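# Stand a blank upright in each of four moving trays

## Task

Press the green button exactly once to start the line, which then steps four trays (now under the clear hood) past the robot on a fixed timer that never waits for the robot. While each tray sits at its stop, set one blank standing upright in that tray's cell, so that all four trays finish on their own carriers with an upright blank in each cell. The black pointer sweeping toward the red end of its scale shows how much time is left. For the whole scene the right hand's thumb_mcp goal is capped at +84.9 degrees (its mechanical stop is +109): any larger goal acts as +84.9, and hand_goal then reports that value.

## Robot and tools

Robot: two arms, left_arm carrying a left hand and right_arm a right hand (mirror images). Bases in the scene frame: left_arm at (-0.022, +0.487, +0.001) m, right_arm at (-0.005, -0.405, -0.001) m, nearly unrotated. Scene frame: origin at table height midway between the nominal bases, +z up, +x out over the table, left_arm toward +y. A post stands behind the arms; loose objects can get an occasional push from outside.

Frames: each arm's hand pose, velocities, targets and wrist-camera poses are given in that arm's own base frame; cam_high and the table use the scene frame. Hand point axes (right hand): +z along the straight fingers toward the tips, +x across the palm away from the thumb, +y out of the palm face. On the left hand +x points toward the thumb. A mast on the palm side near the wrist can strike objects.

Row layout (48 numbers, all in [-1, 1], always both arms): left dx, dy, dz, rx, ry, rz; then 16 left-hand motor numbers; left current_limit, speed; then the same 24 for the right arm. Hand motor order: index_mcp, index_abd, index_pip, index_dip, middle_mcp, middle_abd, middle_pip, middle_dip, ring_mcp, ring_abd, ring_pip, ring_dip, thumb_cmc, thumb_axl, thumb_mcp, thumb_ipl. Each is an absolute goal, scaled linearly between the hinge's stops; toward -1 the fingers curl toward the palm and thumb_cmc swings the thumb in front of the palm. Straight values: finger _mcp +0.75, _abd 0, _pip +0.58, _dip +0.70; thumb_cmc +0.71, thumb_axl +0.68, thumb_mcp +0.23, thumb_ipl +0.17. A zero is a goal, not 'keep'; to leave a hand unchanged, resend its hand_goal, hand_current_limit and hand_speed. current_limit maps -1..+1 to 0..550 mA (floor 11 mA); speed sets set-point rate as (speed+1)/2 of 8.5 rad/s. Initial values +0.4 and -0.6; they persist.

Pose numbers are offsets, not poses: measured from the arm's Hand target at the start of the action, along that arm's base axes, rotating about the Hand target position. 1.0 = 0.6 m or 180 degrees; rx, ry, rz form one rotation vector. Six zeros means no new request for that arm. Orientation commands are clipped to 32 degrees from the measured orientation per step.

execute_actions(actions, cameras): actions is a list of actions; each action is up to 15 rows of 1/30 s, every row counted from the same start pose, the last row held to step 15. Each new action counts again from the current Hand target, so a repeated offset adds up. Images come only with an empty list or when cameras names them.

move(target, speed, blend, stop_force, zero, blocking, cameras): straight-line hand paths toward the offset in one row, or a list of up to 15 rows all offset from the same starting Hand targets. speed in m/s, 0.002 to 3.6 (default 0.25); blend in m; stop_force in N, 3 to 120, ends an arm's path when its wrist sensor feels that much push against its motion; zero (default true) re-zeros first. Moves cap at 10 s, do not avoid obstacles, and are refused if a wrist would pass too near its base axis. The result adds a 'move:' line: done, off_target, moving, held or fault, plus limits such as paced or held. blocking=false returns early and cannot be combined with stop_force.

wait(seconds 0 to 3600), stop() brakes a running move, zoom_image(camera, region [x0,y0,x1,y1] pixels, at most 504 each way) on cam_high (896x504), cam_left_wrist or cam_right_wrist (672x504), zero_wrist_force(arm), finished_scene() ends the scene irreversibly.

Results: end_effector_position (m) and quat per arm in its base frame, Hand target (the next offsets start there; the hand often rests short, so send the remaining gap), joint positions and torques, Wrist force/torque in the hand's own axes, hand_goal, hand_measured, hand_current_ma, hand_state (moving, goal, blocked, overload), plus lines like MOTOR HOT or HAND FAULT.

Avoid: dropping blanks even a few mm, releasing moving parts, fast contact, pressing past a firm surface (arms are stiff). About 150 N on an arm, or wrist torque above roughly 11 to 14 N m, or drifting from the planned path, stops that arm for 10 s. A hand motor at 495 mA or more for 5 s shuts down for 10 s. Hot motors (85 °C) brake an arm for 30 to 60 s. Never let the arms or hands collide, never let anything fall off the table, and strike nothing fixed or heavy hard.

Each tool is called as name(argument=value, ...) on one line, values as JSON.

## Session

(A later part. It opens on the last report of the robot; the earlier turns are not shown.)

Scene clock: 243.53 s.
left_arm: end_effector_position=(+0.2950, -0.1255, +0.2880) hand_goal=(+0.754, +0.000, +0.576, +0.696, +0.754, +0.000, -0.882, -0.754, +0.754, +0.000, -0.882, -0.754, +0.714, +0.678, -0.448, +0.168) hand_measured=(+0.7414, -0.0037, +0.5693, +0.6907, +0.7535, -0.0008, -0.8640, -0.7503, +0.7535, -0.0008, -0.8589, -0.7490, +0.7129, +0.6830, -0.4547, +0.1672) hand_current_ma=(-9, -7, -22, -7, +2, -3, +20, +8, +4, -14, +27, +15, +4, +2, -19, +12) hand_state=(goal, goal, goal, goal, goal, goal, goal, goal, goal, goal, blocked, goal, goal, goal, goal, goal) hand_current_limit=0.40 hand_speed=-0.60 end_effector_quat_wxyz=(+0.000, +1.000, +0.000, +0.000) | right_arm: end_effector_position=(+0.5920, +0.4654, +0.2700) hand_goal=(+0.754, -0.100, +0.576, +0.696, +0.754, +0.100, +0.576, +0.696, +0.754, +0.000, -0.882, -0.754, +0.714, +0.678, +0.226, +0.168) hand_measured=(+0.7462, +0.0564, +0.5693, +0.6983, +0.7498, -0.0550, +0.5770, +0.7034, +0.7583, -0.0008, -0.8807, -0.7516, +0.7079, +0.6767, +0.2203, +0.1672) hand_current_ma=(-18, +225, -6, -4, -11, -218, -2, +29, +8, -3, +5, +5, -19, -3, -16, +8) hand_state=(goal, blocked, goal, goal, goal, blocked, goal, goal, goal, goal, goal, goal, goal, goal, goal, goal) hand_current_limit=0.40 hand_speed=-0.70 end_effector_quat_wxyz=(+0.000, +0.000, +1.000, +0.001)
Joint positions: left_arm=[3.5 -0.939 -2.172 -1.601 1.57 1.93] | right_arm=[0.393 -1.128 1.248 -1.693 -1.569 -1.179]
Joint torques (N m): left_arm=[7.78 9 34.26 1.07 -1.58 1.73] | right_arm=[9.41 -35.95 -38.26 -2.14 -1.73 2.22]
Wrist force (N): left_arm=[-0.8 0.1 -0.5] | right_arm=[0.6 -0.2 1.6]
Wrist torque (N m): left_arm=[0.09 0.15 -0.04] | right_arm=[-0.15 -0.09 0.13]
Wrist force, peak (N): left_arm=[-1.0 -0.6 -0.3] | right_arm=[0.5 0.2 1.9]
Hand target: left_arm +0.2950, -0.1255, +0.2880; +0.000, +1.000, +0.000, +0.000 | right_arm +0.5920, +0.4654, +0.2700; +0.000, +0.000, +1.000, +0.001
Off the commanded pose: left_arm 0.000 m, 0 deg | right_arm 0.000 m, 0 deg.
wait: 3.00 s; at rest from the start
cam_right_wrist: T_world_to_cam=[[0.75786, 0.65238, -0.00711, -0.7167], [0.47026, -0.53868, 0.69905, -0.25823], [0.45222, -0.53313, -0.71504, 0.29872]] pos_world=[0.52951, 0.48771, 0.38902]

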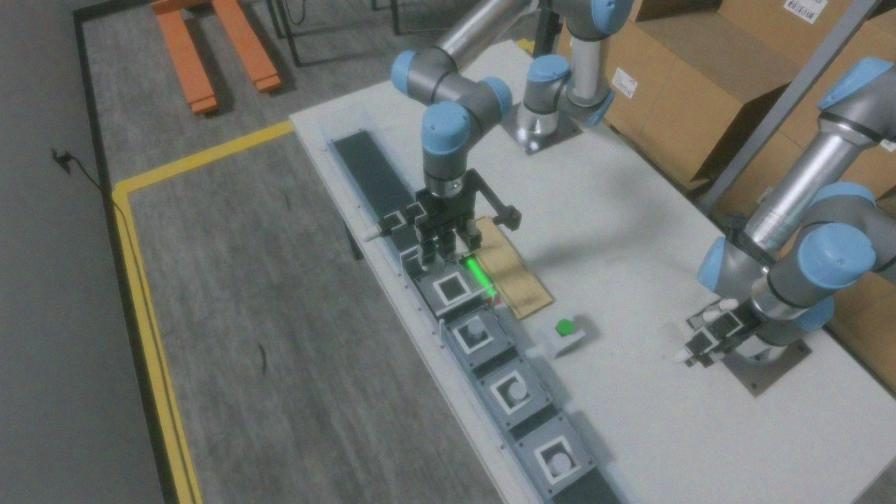

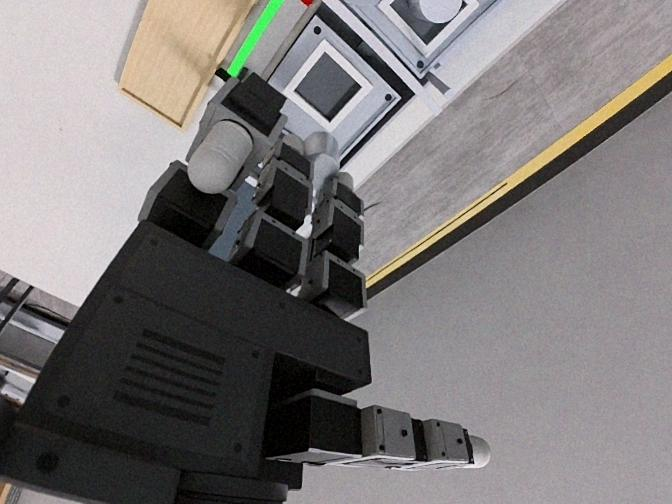

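move(target=[0,0,0,0,0,0, 0.754,0,0.576,0.696,0.754,0,-0.883,-0.754,0.754,0,-0.883,-0.754,0.714,0.678,-0.449,0.168, 0.4,-0.6, -0.0433,0.0618,-0.1167,0,0,0, 0.754,-0.1,0.576,0.696,0.754,0.1,0.576,0.696,0.754,0,-0.883,-0.754,0.714,0.678,0.226,0.168, 0.4,-0.7], speed=0.12)

move(target=[0,0,0,0,0,0, 0.754,0,0.576,0.696,0.754,0,-0.883,-0.754,0.754,0,-0.883,-0.754,0.714,0.678,-0.449,0.168, 0.4,-0.6, 0,0,-0.025,0,0,0, 0.754,-0.1,0.576,0.696,0.754,0.1,0.576,0.696,0.754,0,-0.883,-0.754,0.714,0.678,0.226,0.168, 0.4,-0.7], speed=0.01, stop_force=4, cameras=["cam_high","cam_right_wrist"])

zoom_image(camera="cam_right_wrist", region=[250, 60, 410, 220])

zoom_image(camera="cam_high", region=[400, 240, 500, 330])

Scene clock: 247.97 s.
left_arm: end_effector_position=(+0.2950, -0.1255, +0.2880) hand_goal=(+0.754, +0.000, +0.576, +0.696, +0.754, +0.000, -0.882, -0.754, +0.754, +0.000, -0.882, -0.754, +0.714, +0.678, -0.448, +0.168) hand_measured=(+0.7414, -0.0052, +0.5693, +0.6907, +0.7535, +0.0007, -0.8640, -0.7503, +0.7523, -0.0008, -0.8576, -0.7490, +0.7142, +0.6830, -0.4547, +0.1681) hand_current_ma=(-9, -5, -20, -2, -6, -6, +32, +9, +13, -14, +24, +14, -4, +10, -25, +11) hand_state=(goal, goal, goal, goal, goal, goal, goal, goal, goal, goal, blocked, goal, goal, goal, goal, goal) hand_current_limit=0.40 hand_speed=-0.60 end_effector_quat_wxyz=(+0.000, +1.000, +0.000, +0.000) | right_arm: end_effector_position=(+0.5660, +0.5025, +0.1998) hand_goal=(+0.754, -0.100, +0.576, +0.696, +0.754, +0.100, +0.576, +0.696, +0.754, +0.000, -0.882, -0.754, +0.714, +0.678, +0.226, +0.168) hand_measured=(+0.7498, +0.0564, +0.5705, +0.6996, +0.7523, -0.0550, +0.5782, +0.7034, +0.7571, +0.0007, -0.8794, -0.7528, +0.7092, +0.6777, +0.2203, +0.1681) hand_current_ma=(-17, +229, -3, -9, -7, -230, -2, +30, +11, +4, +0, +8, -20, +7, -24, +14) hand_state=(goal, blocked, goal, goal, goal, blocked, goal, goal, goal, goal, goal, goal, goal, goal, goal, goal) hand_current_limit=0.40 hand_speed=-0.70 end_effector_quat_wxyz=(+0.000, +0.000, +1.000, +0.001)
Joint positions: left_arm=[3.5 -0.939 -2.172 -1.601 1.57 1.93] | right_arm=[0.459 -1.092 1.378 -1.858 -1.569 -1.112]
Joint torques (N m): left_arm=[7.74 8.68 33.9 0.96 -1.61 1.61] | right_arm=[-5.55 -61.56 -36.89 -2.82 -0.67 -2.37]
Wrist force (N): left_arm=[-0.4 0.1 -0.6] | right_arm=[0.3 0.2 1.6]
Wrist torque (N m): left_arm=[0.12 0.11 -0.01] | right_arm=[-0.09 -0.07 0.15]
Wrist force, peak (N): left_arm=[-1.1 0.1 -0.5] | right_arm=[0.9 0.6 2.5]
Hand target: left_arm +0.2950, -0.1255, +0.2880; +0.000, +1.000, +0.000, +0.000 | right_arm +0.5661, +0.5025, +0.2000; +0.000, +0.000, +1.000, +0.001
Off the commanded pose: left_arm 0.000 m, 0 deg | right_arm 0.000 m, 0 deg.
move: done

Scene clock: 249.23 s.
left_arm: end_effector_position=(+0.2950, -0.1255, +0.2880) hand_goal=(+0.754, +0.000, +0.576, +0.696, +0.754, +0.000, -0.882, -0.754, +0.754, +0.000, -0.882, -0.754, +0.714, +0.678, -0.448, +0.168) hand_measured=(+0.7414, -0.0052, +0.5680, +0.6907, +0.7535, -0.0008, -0.8640, -0.7503, +0.7523, +0.0007, -0.8576, -0.7490, +0.7129, +0.6830, -0.4547, +0.1672) hand_current_ma=(-6, -12, -14, -8, -8, -7, +22, +11, +5, -9, +26, +10, +0, +1, -18, +6) hand_state=(goal, goal, goal, goal, goal, goal, goal, goal, goal, goal, blocked, goal, goal, goal, goal, goal) hand_current_limit=0.40 hand_speed=-0.60 end_effector_quat_wxyz=(+0.000, +1.000, +0.000, +0.000) | right_arm: end_effector_position=(+0.5661, +0.5026, +0.1991) hand_goal=(+0.754, -0.100, +0.576, +0.696, +0.754, +0.100, +0.576, +0.696, +0.754, +0.000, -0.882, -0.754, +0.714, +0.678, +0.226, +0.168) hand_measured=(+0.7498, +0.0578, +0.5705, +0.7009, +0.7523, -0.0550, +0.5770, +0.7034, +0.7571, -0.0008, -0.8807, -0.7528, +0.7092, +0.6777, +0.2203, +0.1672) hand_current_ma=(-8, +233, -11, +17, -13, -211, +7, +17, +23, +10, -14, +15, -33, -11, -15, +1) hand_state=(goal, blocked, goal, goal, goal, blocked, goal, goal, goal, goal, goal, goal, goal, goal, goal, goal) hand_current_limit=0.40 hand_speed=-0.70 end_effector_quat_wxyz=(+0.001, +0.000, +1.000, +0.001)
Joint positions: left_arm=[3.5 -0.939 -2.172 -1.601 1.57 1.93] | right_arm=[0.459 -1.092 1.38 -1.861 -1.569 -1.112]
Joint torques (N m): left_arm=[8.1 8.23 33.36 1.06 -1.63 1.57] | right_arm=[-3.14 -61.62 -38.46 -3.2 -0.1 -1.9]
Wrist force (N): left_arm=[-0.3 -0.1 -0.4] | right_arm=[0.5 0.0 1.9]
Wrist torque (N m): left_arm=[0.08 0.10 0.00] | right_arm=[-0.13 -0.10 0.16]
Wrist force, peak (N): left_arm=[-1.2 -0.3 -0.3] | right_arm=[0.1 0.0 -2.4]
Hand target: left_arm +0.2950, -0.1255, +0.2880; +0.000, +1.000, +0.000, +0.000 | right_arm +0.5661, +0.5026, +0.1991; +0.001, +0.000, +1.000, +0.001 (not the last commanded pose)
Off the commanded pose: left_arm 0.000 m, 0 deg | right_arm 0.014 m, 0 deg.
move: contact (right_arm)
cam_right_wrist: T_world_to_cam=[[0.7579, 0.65234, -0.00654, -0.72188], [0.46984, -0.53886, 0.6992, -0.1762], [0.45259, -0.53299, -0.7149, 0.27926]] pos_world=[0.50351, 0.52481, 0.31812]

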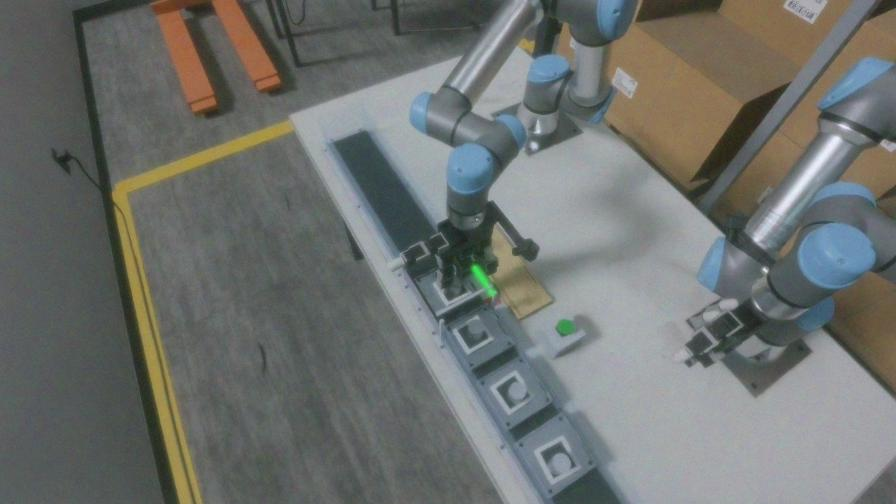

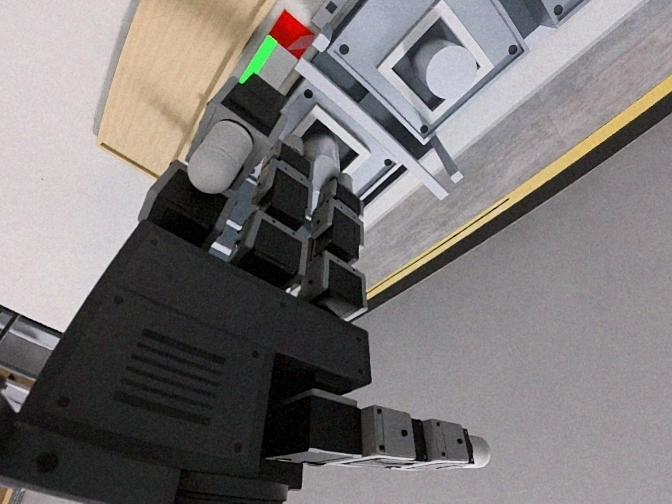

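Scaled by 3.150 from the camera's image (finer frame: 960x720).

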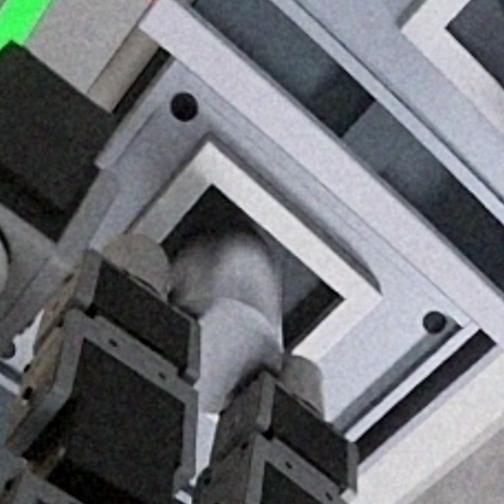

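Scaled by 5.040 from the camera's image (finer frame: 1280x720).

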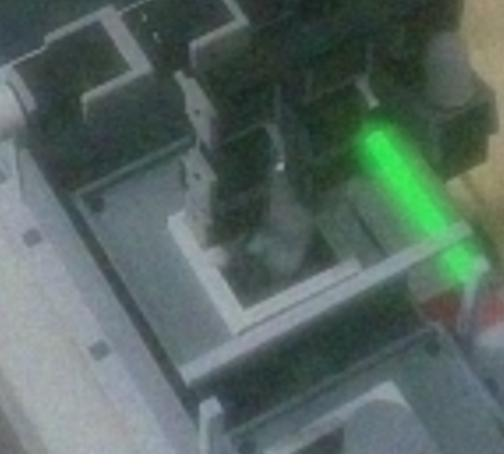

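move(target=[0,0,0,0,0,0, 0.754,0,0.576,0.696,0.754,0,-0.883,-0.754,0.754,0,-0.883,-0.754,0.714,0.678,-0.449,0.168, 0.4,-0.6, 0,0,-0.008,0,0,0, 0.754,-0.1,0.576,0.696,0.754,0.1,0.576,0.696,0.754,0,-0.883,-0.754,0.714,0.678,0.226,0.168, 0.4,-0.7], speed=0.004, stop_force=4)

move(target=[[0,0,0,0,0,0, 0.754,0,0.576,0.696,0.754,0,-0.883,-0.754,0.754,0,-0.883,-0.754,0.714,0.678,-0.449,0.168, 0.4,-0.6, 0,0,-0.0005,0,0,0, 0.754,-0.1,0.576,0.696,0.754,0.1,0.576,0.696,0.754,0,-0.883,-0.754,0.714,0.678,0.226,0.168, 0.4,-0.7],[0,0,0,0,0,0, 0.754,0,0.576,0.696,0.754,0,-0.883,-0.754,0.754,0,-0.883,-0.754,0.714,0.678,-0.449,0.168, 0.4,-0.6, 0,0,-0.0005,0,0,0, 0.754,0.13,0.576,0.696,0.754,-0.13,0.576,0.696,0.754,0,-0.883,-0.754,0.714,0.678,0.226,0.168, 0.4,-0.6],[0,0,0,0,0,0, 0.754,0,0.576,0.696,0.754,0,-0.883,-0.754,0.754,0,-0.883,-0.754,0.714,0.678,-0.449,0.168, 0.4,-0.6, 0,0,0.12,0,0,0, 0.754,0.13,0.576,0.696,0.754,-0.13,0.576,0.696,0.754,0,-0.883,-0.754,0.714,0.678,0.226,0.168, 0.4,-0.6]], speed=[0.03,0.05,0.12], cameras=["cam_high","cam_right_wrist"])

zoom_image(camera="cam_right_wrist", region=[220, 0, 440, 220])

zoom_image(camera="cam_high", region=[380, 220, 540, 360])

Scene clock: 253.47 s.
left_arm: end_effector_position=(+0.2950, -0.1255, +0.2880) hand_goal=(+0.754, +0.000, +0.576, +0.696, +0.754, +0.000, -0.882, -0.754, +0.754, +0.000, -0.882, -0.754, +0.714, +0.678, -0.448, +0.168) hand_measured=(+0.7402, -0.0052, +0.5680, +0.6907, +0.7535, +0.0007, -0.8653, -0.7503, +0.7535, -0.0008, -0.8589, -0.7490, +0.7142, +0.6820, -0.4547, +0.1672) hand_current_ma=(-15, -10, -18, +2, -8, -1, +29, +8, +20, -12, +33, +14, -2, +0, -21, +6) hand_state=(goal, goal, goal, goal, goal, goal, goal, goal, goal, goal, blocked, goal, goal, goal, goal, goal) hand_current_limit=0.40 hand_speed=-0.60 end_effector_quat_wxyz=(+0.000, +1.000, +0.000, +0.000) | right_arm: end_effector_position=(+0.5662, +0.5026, +0.1985) hand_goal=(+0.754, -0.100, +0.576, +0.696, +0.754, +0.100, +0.576, +0.696, +0.754, +0.000, -0.882, -0.754, +0.714, +0.678, +0.226, +0.168) hand_measured=(+0.7498, +0.0564, +0.5705, +0.6996, +0.7547, -0.0550, +0.5782, +0.7022, +0.7583, -0.0008, -0.8807, -0.7528, +0.7092, +0.6777, +0.2203, +0.1681) hand_current_ma=(-2, +244, -5, +13, -11, -217, +4, +28, +7, +0, +2, +12, -24, +4, -8, +10) hand_state=(goal, blocked, goal, goal, goal, blocked, goal, goal, goal, goal, goal, goal, goal, goal, goal, goal) hand_current_limit=0.40 hand_speed=-0.70 end_effector_quat_wxyz=(+0.001, +0.000, +1.000, +0.001)
Joint positions: left_arm=[3.5 -0.939 -2.172 -1.601 1.57 1.93] | right_arm=[0.459 -1.091 1.381 -1.863 -1.569 -1.112]
Joint torques (N m): left_arm=[7.71 7.86 33.73 1.18 -1.79 1.49] | right_arm=[5.57 -59.58 -35.96 -1.17 -0.81 -2.01]
Wrist force (N): left_arm=[-0.7 -0.1 -0.3] | right_arm=[0.6 0.1 0.5]
Wrist torque (N m): left_arm=[0.06 0.15 -0.02] | right_arm=[0.00 -0.06 0.17]
Wrist force, peak (N): left_arm=[-1.1 -0.2 -0.7] | right_arm=[1.3 0.1 -2.0]
Hand target: left_arm +0.2950, -0.1255, +0.2880; +0.000, +1.000, +0.000, +0.000 | right_arm +0.5662, +0.5026, +0.1985; +0.001, +0.000, +1.000, +0.001 (not the last commanded pose)
Off the commanded pose: left_arm 0.000 m, 0 deg | right_arm 0.004 m, 0 deg.
move: contact (right_arm)

Scene clock: 255.53 s.
left_arm: end_effector_position=(+0.2950, -0.1255, +0.2880) hand_goal=(+0.754, +0.000, +0.576, +0.696, +0.754, +0.000, -0.882, -0.754, +0.754, +0.000, -0.882, -0.754, +0.714, +0.678, -0.448, +0.168) hand_measured=(+0.7414, -0.0052, +0.5693, +0.6894, +0.7535, +0.0007, -0.8640, -0.7503, +0.7523, +0.0007, -0.8589, -0.7490, +0.7142, +0.6830, -0.4557, +0.1681) hand_current_ma=(-4, -6, -13, -5, -3, -2, +27, +9, +8, -5, +30, +14, +6, +2, -9, +6) hand_state=(goal, goal, goal, goal, goal, goal, goal, goal, goal, goal, blocked, goal, goal, goal, goal, goal) hand_current_limit=0.40 hand_speed=-0.60 end_effector_quat_wxyz=(+0.000, +1.000, +0.000, +0.000) | right_arm: end_effector_position=(+0.5662, +0.5026, +0.2706) hand_goal=(+0.754, +0.130, +0.576, +0.696, +0.754, -0.130, +0.576, +0.696, +0.754, +0.000, -0.882, -0.754, +0.714, +0.678, +0.226, +0.168) hand_measured=(+0.7498, +0.1237, +0.5705, +0.6983, +0.7523, -0.1239, +0.5731, +0.7034, +0.7583, +0.0007, -0.8794, -0.7528, +0.7079, +0.6777, +0.2193, +0.1681) hand_current_ma=(-2, +10, -30, -2, -7, +4, -16, +25, -1, +10, -3, +12, -30, +7, -14, +7) hand_state=(goal, goal, goal, goal, goal, goal, goal, goal, goal, goal, goal, goal, goal, goal, goal, goal) hand_current_limit=0.40 hand_speed=-0.60 end_effector_quat_wxyz=(+0.001, +0.000, +1.000, +0.001)
Joint positions: left_arm=[3.5 -0.939 -2.172 -1.601 1.57 1.93] | right_arm=[0.459 -1.127 1.246 -1.693 -1.569 -1.112]
Joint torques (N m): left_arm=[8.21 7.78 32.85 1.17 -1.61 1.65] | right_arm=[1.97 -36.22 -17.34 -2.19 -1.33 -0.43]
Wrist force (N): left_arm=[-0.8 -0.1 -0.4] | right_arm=[0.3 0.2 0.3]
Wrist torque (N m): left_arm=[0.07 0.16 -0.03] | right_arm=[0.00 -0.04 0.15]
Wrist force, peak (N): left_arm=[-1.1 -0.2 -0.4] | right_arm=[0.3 0.2 2.5]
Hand target: left_arm +0.2950, -0.1255, +0.2880; +0.000, +1.000, +0.000, +0.000 | right_arm +0.5662, +0.5026, +0.2705; +0.001, +0.000, +1.000, +0.001
Off the commanded pose: left_arm 0.000 m, 0 deg | right_arm 0.000 m, 0 deg.
move: done
cam_right_wrist: T_world_to_cam=[[0.75784, 0.65242, -0.00583, -0.7217], [0.46942, -0.53903, 0.69935, -0.22595], [0.45313, -0.53273, -0.71476, 0.32991]] pos_world=[0.50351, 0.52481, 0.38962]

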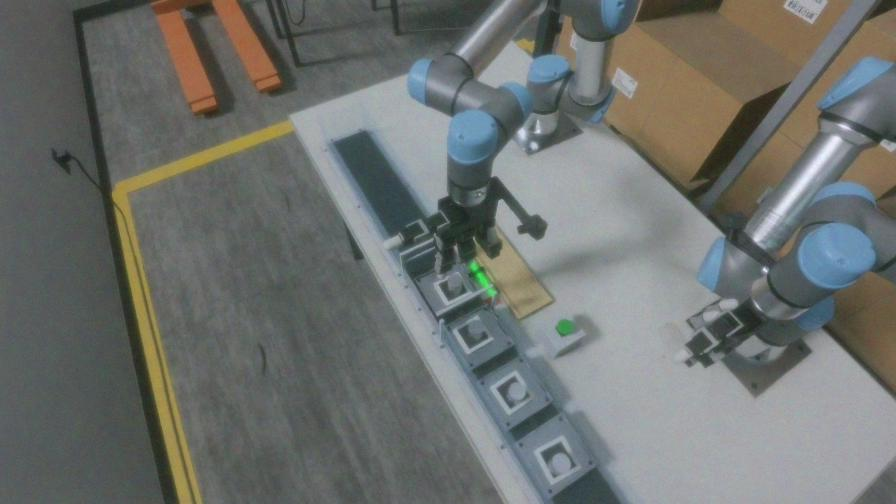

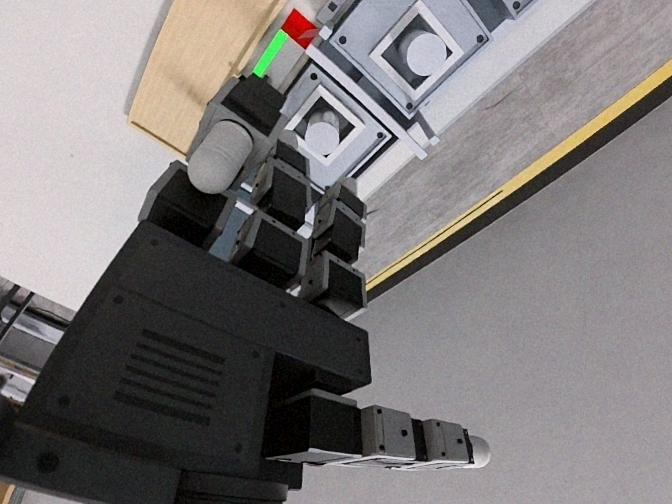

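Scaled by 2.291 from the camera's image (finer frame: 960x720).

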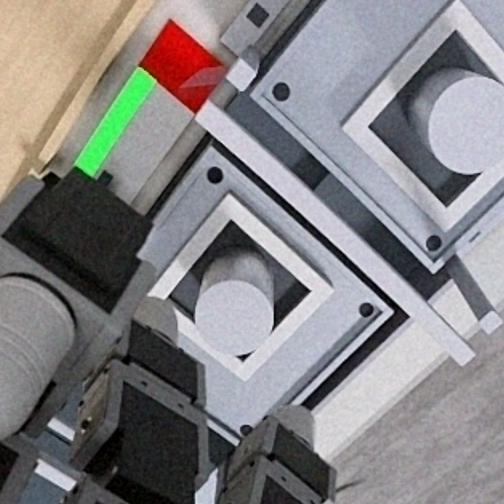

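Scaled by 3.150 from the camera's image (finer frame: 1280x720).

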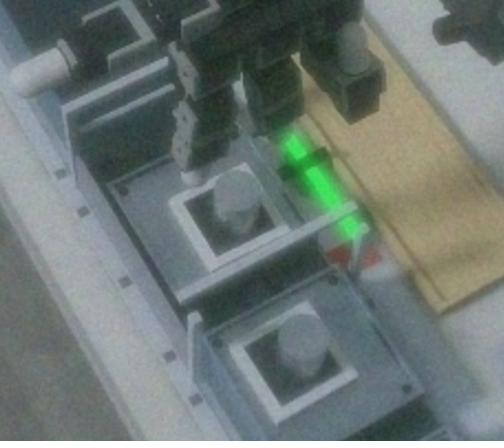

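zoom_image(camera="cam_high", region=[420, 260, 620, 504])

move(target=[0,0,0,0,0,0, 0.754,0,0.576,0.696,0.754,0,-0.883,-0.754,0.754,0,-0.883,-0.754,0.714,0.678,-0.449,0.168, 0.4,-0.6, -0.3,-0.05,0.08,0,0,0, 0.754,0.13,0.576,0.696,0.754,-0.13,0.576,0.696,0.754,0,-0.883,-0.754,0.714,0.678,0.226,0.168, 0.4,-0.6], speed=0.2, cameras=["cam_high","cam_right_wrist"])

zoom_image(camera="cam_high", region=[400, 250, 600, 450])

zoom_image(camera="cam_high", region=[500, 400, 640, 504])

Scaled by 2.066 from the camera's image (finer frame: 1280x720).

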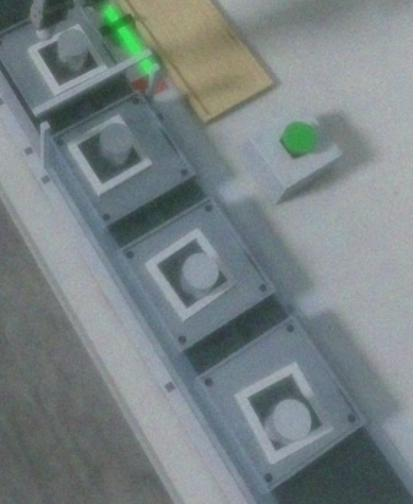

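Scene clock: 258.67 s.
left_arm: end_effector_position=(+0.2950, -0.1255, +0.2880) hand_goal=(+0.754, +0.000, +0.576, +0.696, +0.754, +0.000, -0.882, -0.754, +0.754, +0.000, -0.882, -0.754, +0.714, +0.678, -0.448, +0.168) hand_measured=(+0.7414, -0.0052, +0.5680, +0.6907, +0.7535, +0.0007, -0.8653, -0.7503, +0.7535, -0.0008, -0.8589, -0.7490, +0.7142, +0.6830, -0.4547, +0.1672) hand_current_ma=(-7, -11, -20, -4, +6, -3, +27, +16, +8, -9, +26, +18, -2, +5, -8, +14) hand_state=(goal, goal, goal, goal, goal, goal, goal, goal, goal, goal, blocked, goal, goal, goal, goal, goal) hand_current_limit=0.40 hand_speed=-0.60 end_effector_quat_wxyz=(+0.000, +1.000, +0.000, +0.000) | right_arm: end_effector_position=(+0.3862, +0.4726, +0.3184) hand_goal=(+0.754, +0.130, +0.576, +0.696, +0.754, -0.130, +0.576, +0.696, +0.754, +0.000, -0.882, -0.754, +0.714, +0.678, +0.226, +0.168) hand_measured=(+0.7511, +0.1223, +0.5705, +0.6983, +0.7523, -0.1239, +0.5731, +0.7034, +0.7583, +0.0007, -0.8794, -0.7528, +0.7104, +0.6777, +0.2203, +0.1672) hand_current_ma=(+3, -11, -8, -11, -3, -3, -1, -1, +5, -5, +0, +3, -25, -13, -6, -1) hand_state=(goal, goal, goal, goal, goal, goal, goal, goal, goal, goal, goal, goal, goal, goal, goal, goal) hand_current_limit=0.40 hand_speed=-0.60 end_effector_quat_wxyz=(+0.001, +0.000, +1.000, +0.001)
Joint positions: left_arm=[3.5 -0.939 -2.172 -1.601 1.57 1.93] | right_arm=[0.563 -1.515 1.615 -1.674 -1.57 -1.008]
Joint torques (N m): left_arm=[8.13 7.77 34 1.25 -1.44 1.52] | right_arm=[-1.64 -32.35 -32.63 -3.88 -1.81 -1.9]
Wrist force (N): left_arm=[-0.8 0.1 -0.6] | right_arm=[0.1 0.3 0.4]
Wrist torque (N m): left_arm=[0.11 0.15 -0.04] | right_arm=[0.01 -0.02 0.16]
Wrist force, peak (N): left_arm=[-0.9 -0.1 -0.8] | right_arm=[2.0 0.0 -0.3]
Hand target: left_arm +0.2950, -0.1255, +0.2880; +0.000, +1.000, +0.000, +0.000 | right_arm +0.3862, +0.4726, +0.3185; +0.001, +0.000, +1.000, +0.001
Off the commanded pose: left_arm 0.000 m, 0 deg | right_arm 0.000 m, 0 deg.
move: done
cam_right_wrist: T_world_to_cam=[[0.7579, 0.65234, -0.00623, -0.56532], [0.46963, -0.53894, 0.69928, -0.19118], [0.45281, -0.53291, -0.71483, 0.42983]] pos_world=[0.32361, 0.49481, 0.43742]

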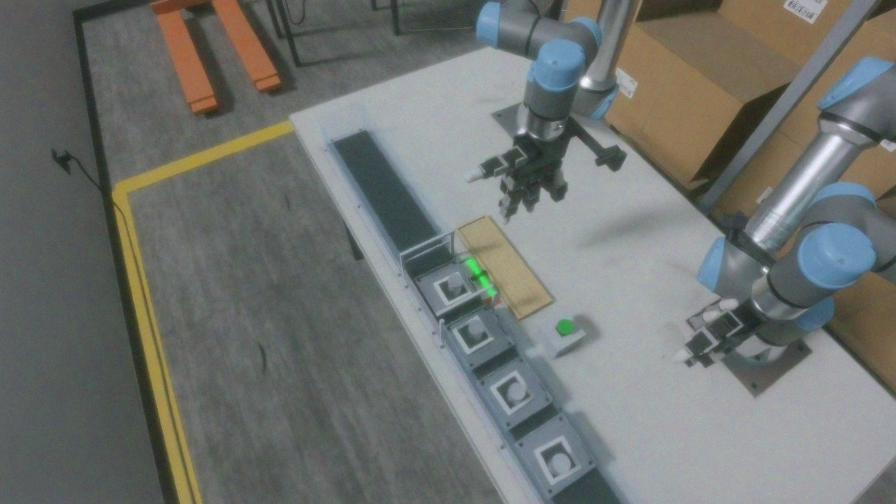

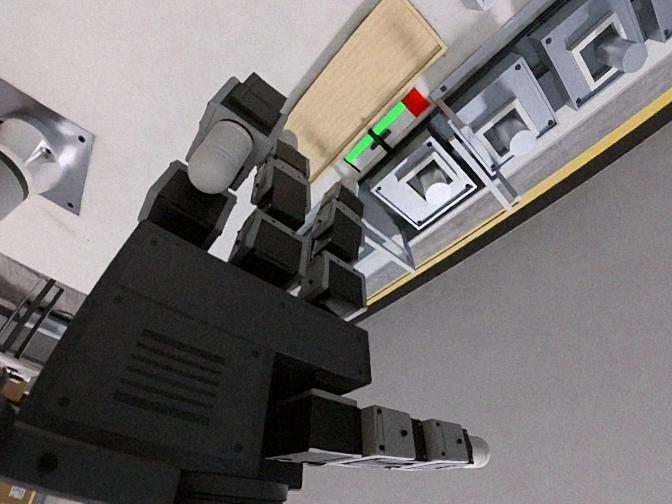

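Scaled by 2.520 from the camera's image (finer frame: 1280x720).

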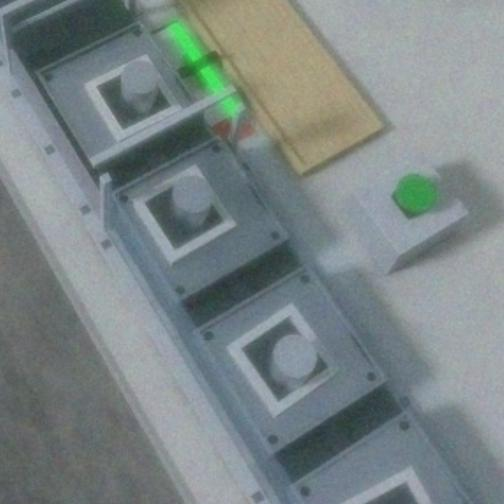

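Scaled by 3.600 from the camera's image (finer frame: 1280x720).

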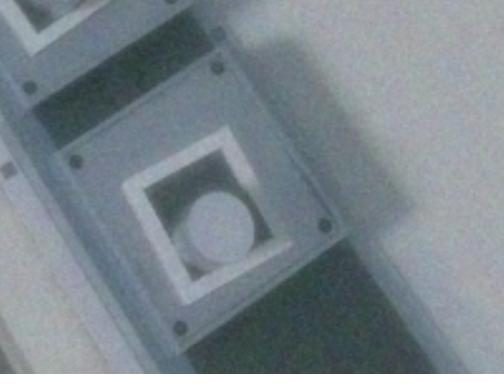

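wait(seconds=20, cameras=["cam_high"])

zoom_image(camera="cam_high", region=[400, 250, 640, 490])

Scene clock: 270.97 s.
left_arm: end_effector_position=(+0.2950, -0.1255, +0.2880) hand_goal=(+0.754, +0.000, +0.576, +0.696, +0.754, +0.000, -0.882, -0.754, +0.754, +0.000, -0.882, -0.754, +0.714, +0.678, -0.448, +0.168) hand_measured=(+0.7414, -0.0052, +0.5680, +0.6907, +0.7523, +0.0007, -0.8640, -0.7503, +0.7535, -0.0008, -0.8589, -0.7490, +0.7142, +0.6830, -0.4547, +0.1681) hand_current_ma=(-9, -13, -13, -8, -14, -7, +30, +1, +11, -13, +19, +9, +5, +7, -16, +8) hand_state=(goal, goal, goal, goal, goal, goal, goal, goal, goal, goal, blocked, goal, goal, goal, goal, goal) hand_current_limit=0.40 hand_speed=-0.60 end_effector_quat_wxyz=(+0.000, +1.000, +0.000, +0.000) | right_arm: end_effector_position=(+0.3862, +0.4726, +0.3185) hand_goal=(+0.754, +0.130, +0.576, +0.696, +0.754, -0.130, +0.576, +0.696, +0.754, +0.000, -0.882, -0.754, +0.714, +0.678, +0.226, +0.168) hand_measured=(+0.7511, +0.1237, +0.5705, +0.6983, +0.7523, -0.1239, +0.5731, +0.7034, +0.7571, +0.0007, -0.8807, -0.7528, +0.7104, +0.6777, +0.2193, +0.1681) hand_current_ma=(-10, +1, -1, -9, -6, +8, +14, +4, +27, -7, -7, +5, -12, -11, -23, +17) hand_state=(goal, goal, goal, goal, goal, goal, goal, goal, goal, goal, goal, goal, goal, goal, goal, goal) hand_current_limit=0.40 hand_speed=-0.60 end_effector_quat_wxyz=(+0.001, +0.000, +1.000, +0.001)
Joint positions: left_arm=[3.5 -0.939 -2.172 -1.601 1.57 1.93] | right_arm=[0.563 -1.515 1.615 -1.674 -1.57 -1.008]
Joint torques (N m): left_arm=[7.92 7.67 32.62 1.26 -1.57 1.49] | right_arm=[-5.22 -40.42 -37.8 -4.09 -0.06 0.69]
Wrist force (N): left_arm=[-0.6 0.2 -0.5] | right_arm=[0.2 0.3 0.6]
Wrist torque (N m): left_arm=[0.11 0.12 -0.02] | right_arm=[0.00 -0.04 0.17]
Wrist force, peak (N): left_arm=[-1.0 -0.4 -0.5] | right_arm=[0.0 0.6 0.5]
Hand target: left_arm +0.2950, -0.1255, +0.2880; +0.000, +1.000, +0.000, +0.000 | right_arm +0.3862, +0.4726, +0.3185; +0.001, +0.000, +1.000, +0.001
Off the commanded pose: left_arm 0.000 m, 0 deg | right_arm 0.000 m, 0 deg.
wait: 10.00 of 20 s (the remaining seconds did not pass); at rest from the start

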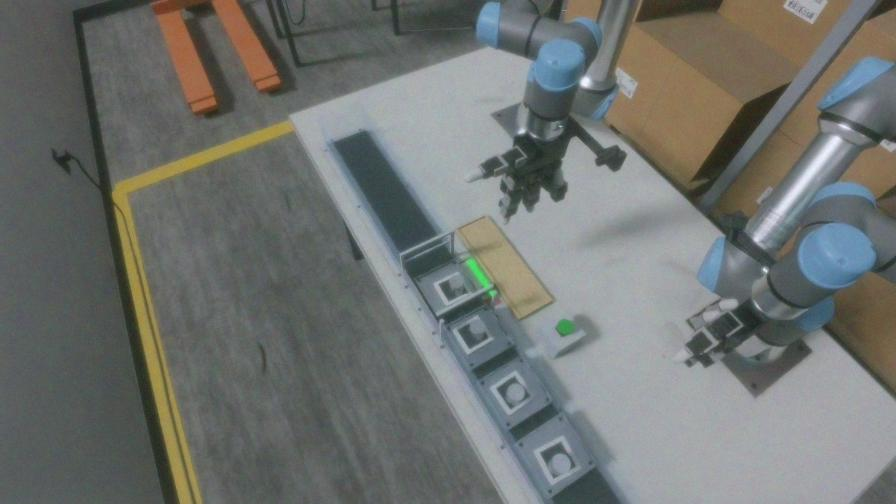

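Scaled by 2.100 from the camera's image (finer frame: 1280x720).

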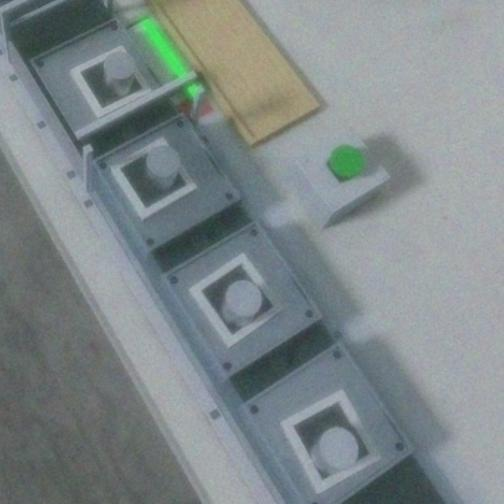

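wait(seconds=9.5, cameras=["cam_high"])

zoom_image(camera="cam_high", region=[400, 250, 680, 504])

Scene clock: 281.10 s.
left_arm: end_effector_position=(+0.2950, -0.1255, +0.2880) hand_goal=(+0.754, +0.000, +0.576, +0.696, +0.754, +0.000, -0.882, -0.754, +0.754, +0.000, -0.882, -0.754, +0.714, +0.678, -0.448, +0.168) hand_measured=(+0.7414, -0.0052, +0.5680, +0.6907, +0.7535, +0.0007, -0.8640, -0.7503, +0.7523, -0.0008, -0.8589, -0.7490, +0.7129, +0.6820, -0.4547, +0.1681) hand_current_ma=(-1, -11, -17, +1, -4, -3, +30, +12, +18, -11, +22, +4, +7, -5, -22, +2) hand_state=(goal, goal, goal, goal, goal, goal, goal, goal, goal, goal, blocked, goal, goal, goal, goal, goal) hand_current_limit=0.40 hand_speed=-0.60 end_effector_quat_wxyz=(+0.000, +1.000, +0.000, +0.000) | right_arm: end_effector_position=(+0.3862, +0.4726, +0.3185) hand_goal=(+0.754, +0.130, +0.576, +0.696, +0.754, -0.130, +0.576, +0.696, +0.754, +0.000, -0.882, -0.754, +0.714, +0.678, +0.226, +0.168) hand_measured=(+0.7498, +0.1223, +0.5705, +0.6983, +0.7523, -0.1239, +0.5731, +0.7034, +0.7571, +0.0007, -0.8807, -0.7528, +0.7104, +0.6777, +0.2193, +0.1672) hand_current_ma=(-2, -5, -11, +0, +12, +11, -4, +22, +3, +3, +1, +11, -16, -1, -19, +4) hand_state=(goal, goal, goal, goal, goal, goal, goal, goal, goal, goal, goal, goal, goal, goal, goal, goal) hand_current_limit=0.40 hand_speed=-0.60 end_effector_quat_wxyz=(+0.001, +0.000, +1.000, +0.001)
Joint positions: left_arm=[3.5 -0.939 -2.172 -1.601 1.57 1.93] | right_arm=[0.563 -1.515 1.615 -1.674 -1.57 -1.008]
Joint torques (N m): left_arm=[7.94 6.68 32.51 1.36 -1.59 1.58] | right_arm=[-6.58 -41.85 -37.17 -4.14 0.04 1.64]
Wrist force (N): left_arm=[-0.5 -0.1 -0.3] | right_arm=[0.2 0.4 0.1]
Wrist torque (N m): left_arm=[0.08 0.13 -0.02] | right_arm=[0.05 -0.03 0.18]
Wrist force, peak (N): left_arm=[-1.0 -0.2 -0.9] | right_arm=[0.6 0.5 0.3]
Hand target: left_arm +0.2950, -0.1255, +0.2880; +0.000, +1.000, +0.000, +0.000 | right_arm +0.3862, +0.4726, +0.3185; +0.001, +0.000, +1.000, +0.001
Off the commanded pose: left_arm 0.000 m, 0 deg | right_arm 0.000 m, 0 deg.
wait: 9.50 s; at rest from the start

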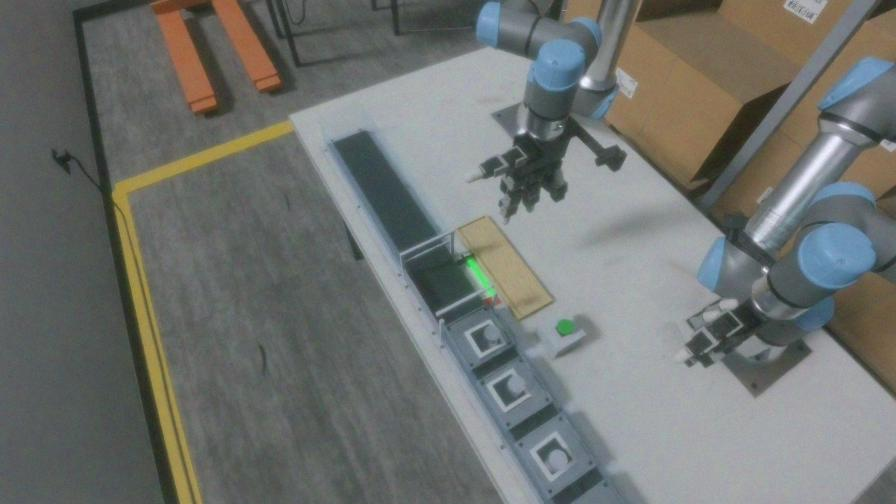

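Scaled by 1.800 from the camera's image (finer frame: 1280x720).

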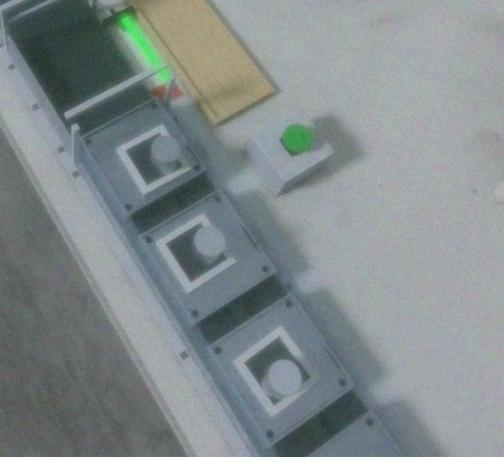

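finished_scene(scene=1)

The scene is finished: the task was done.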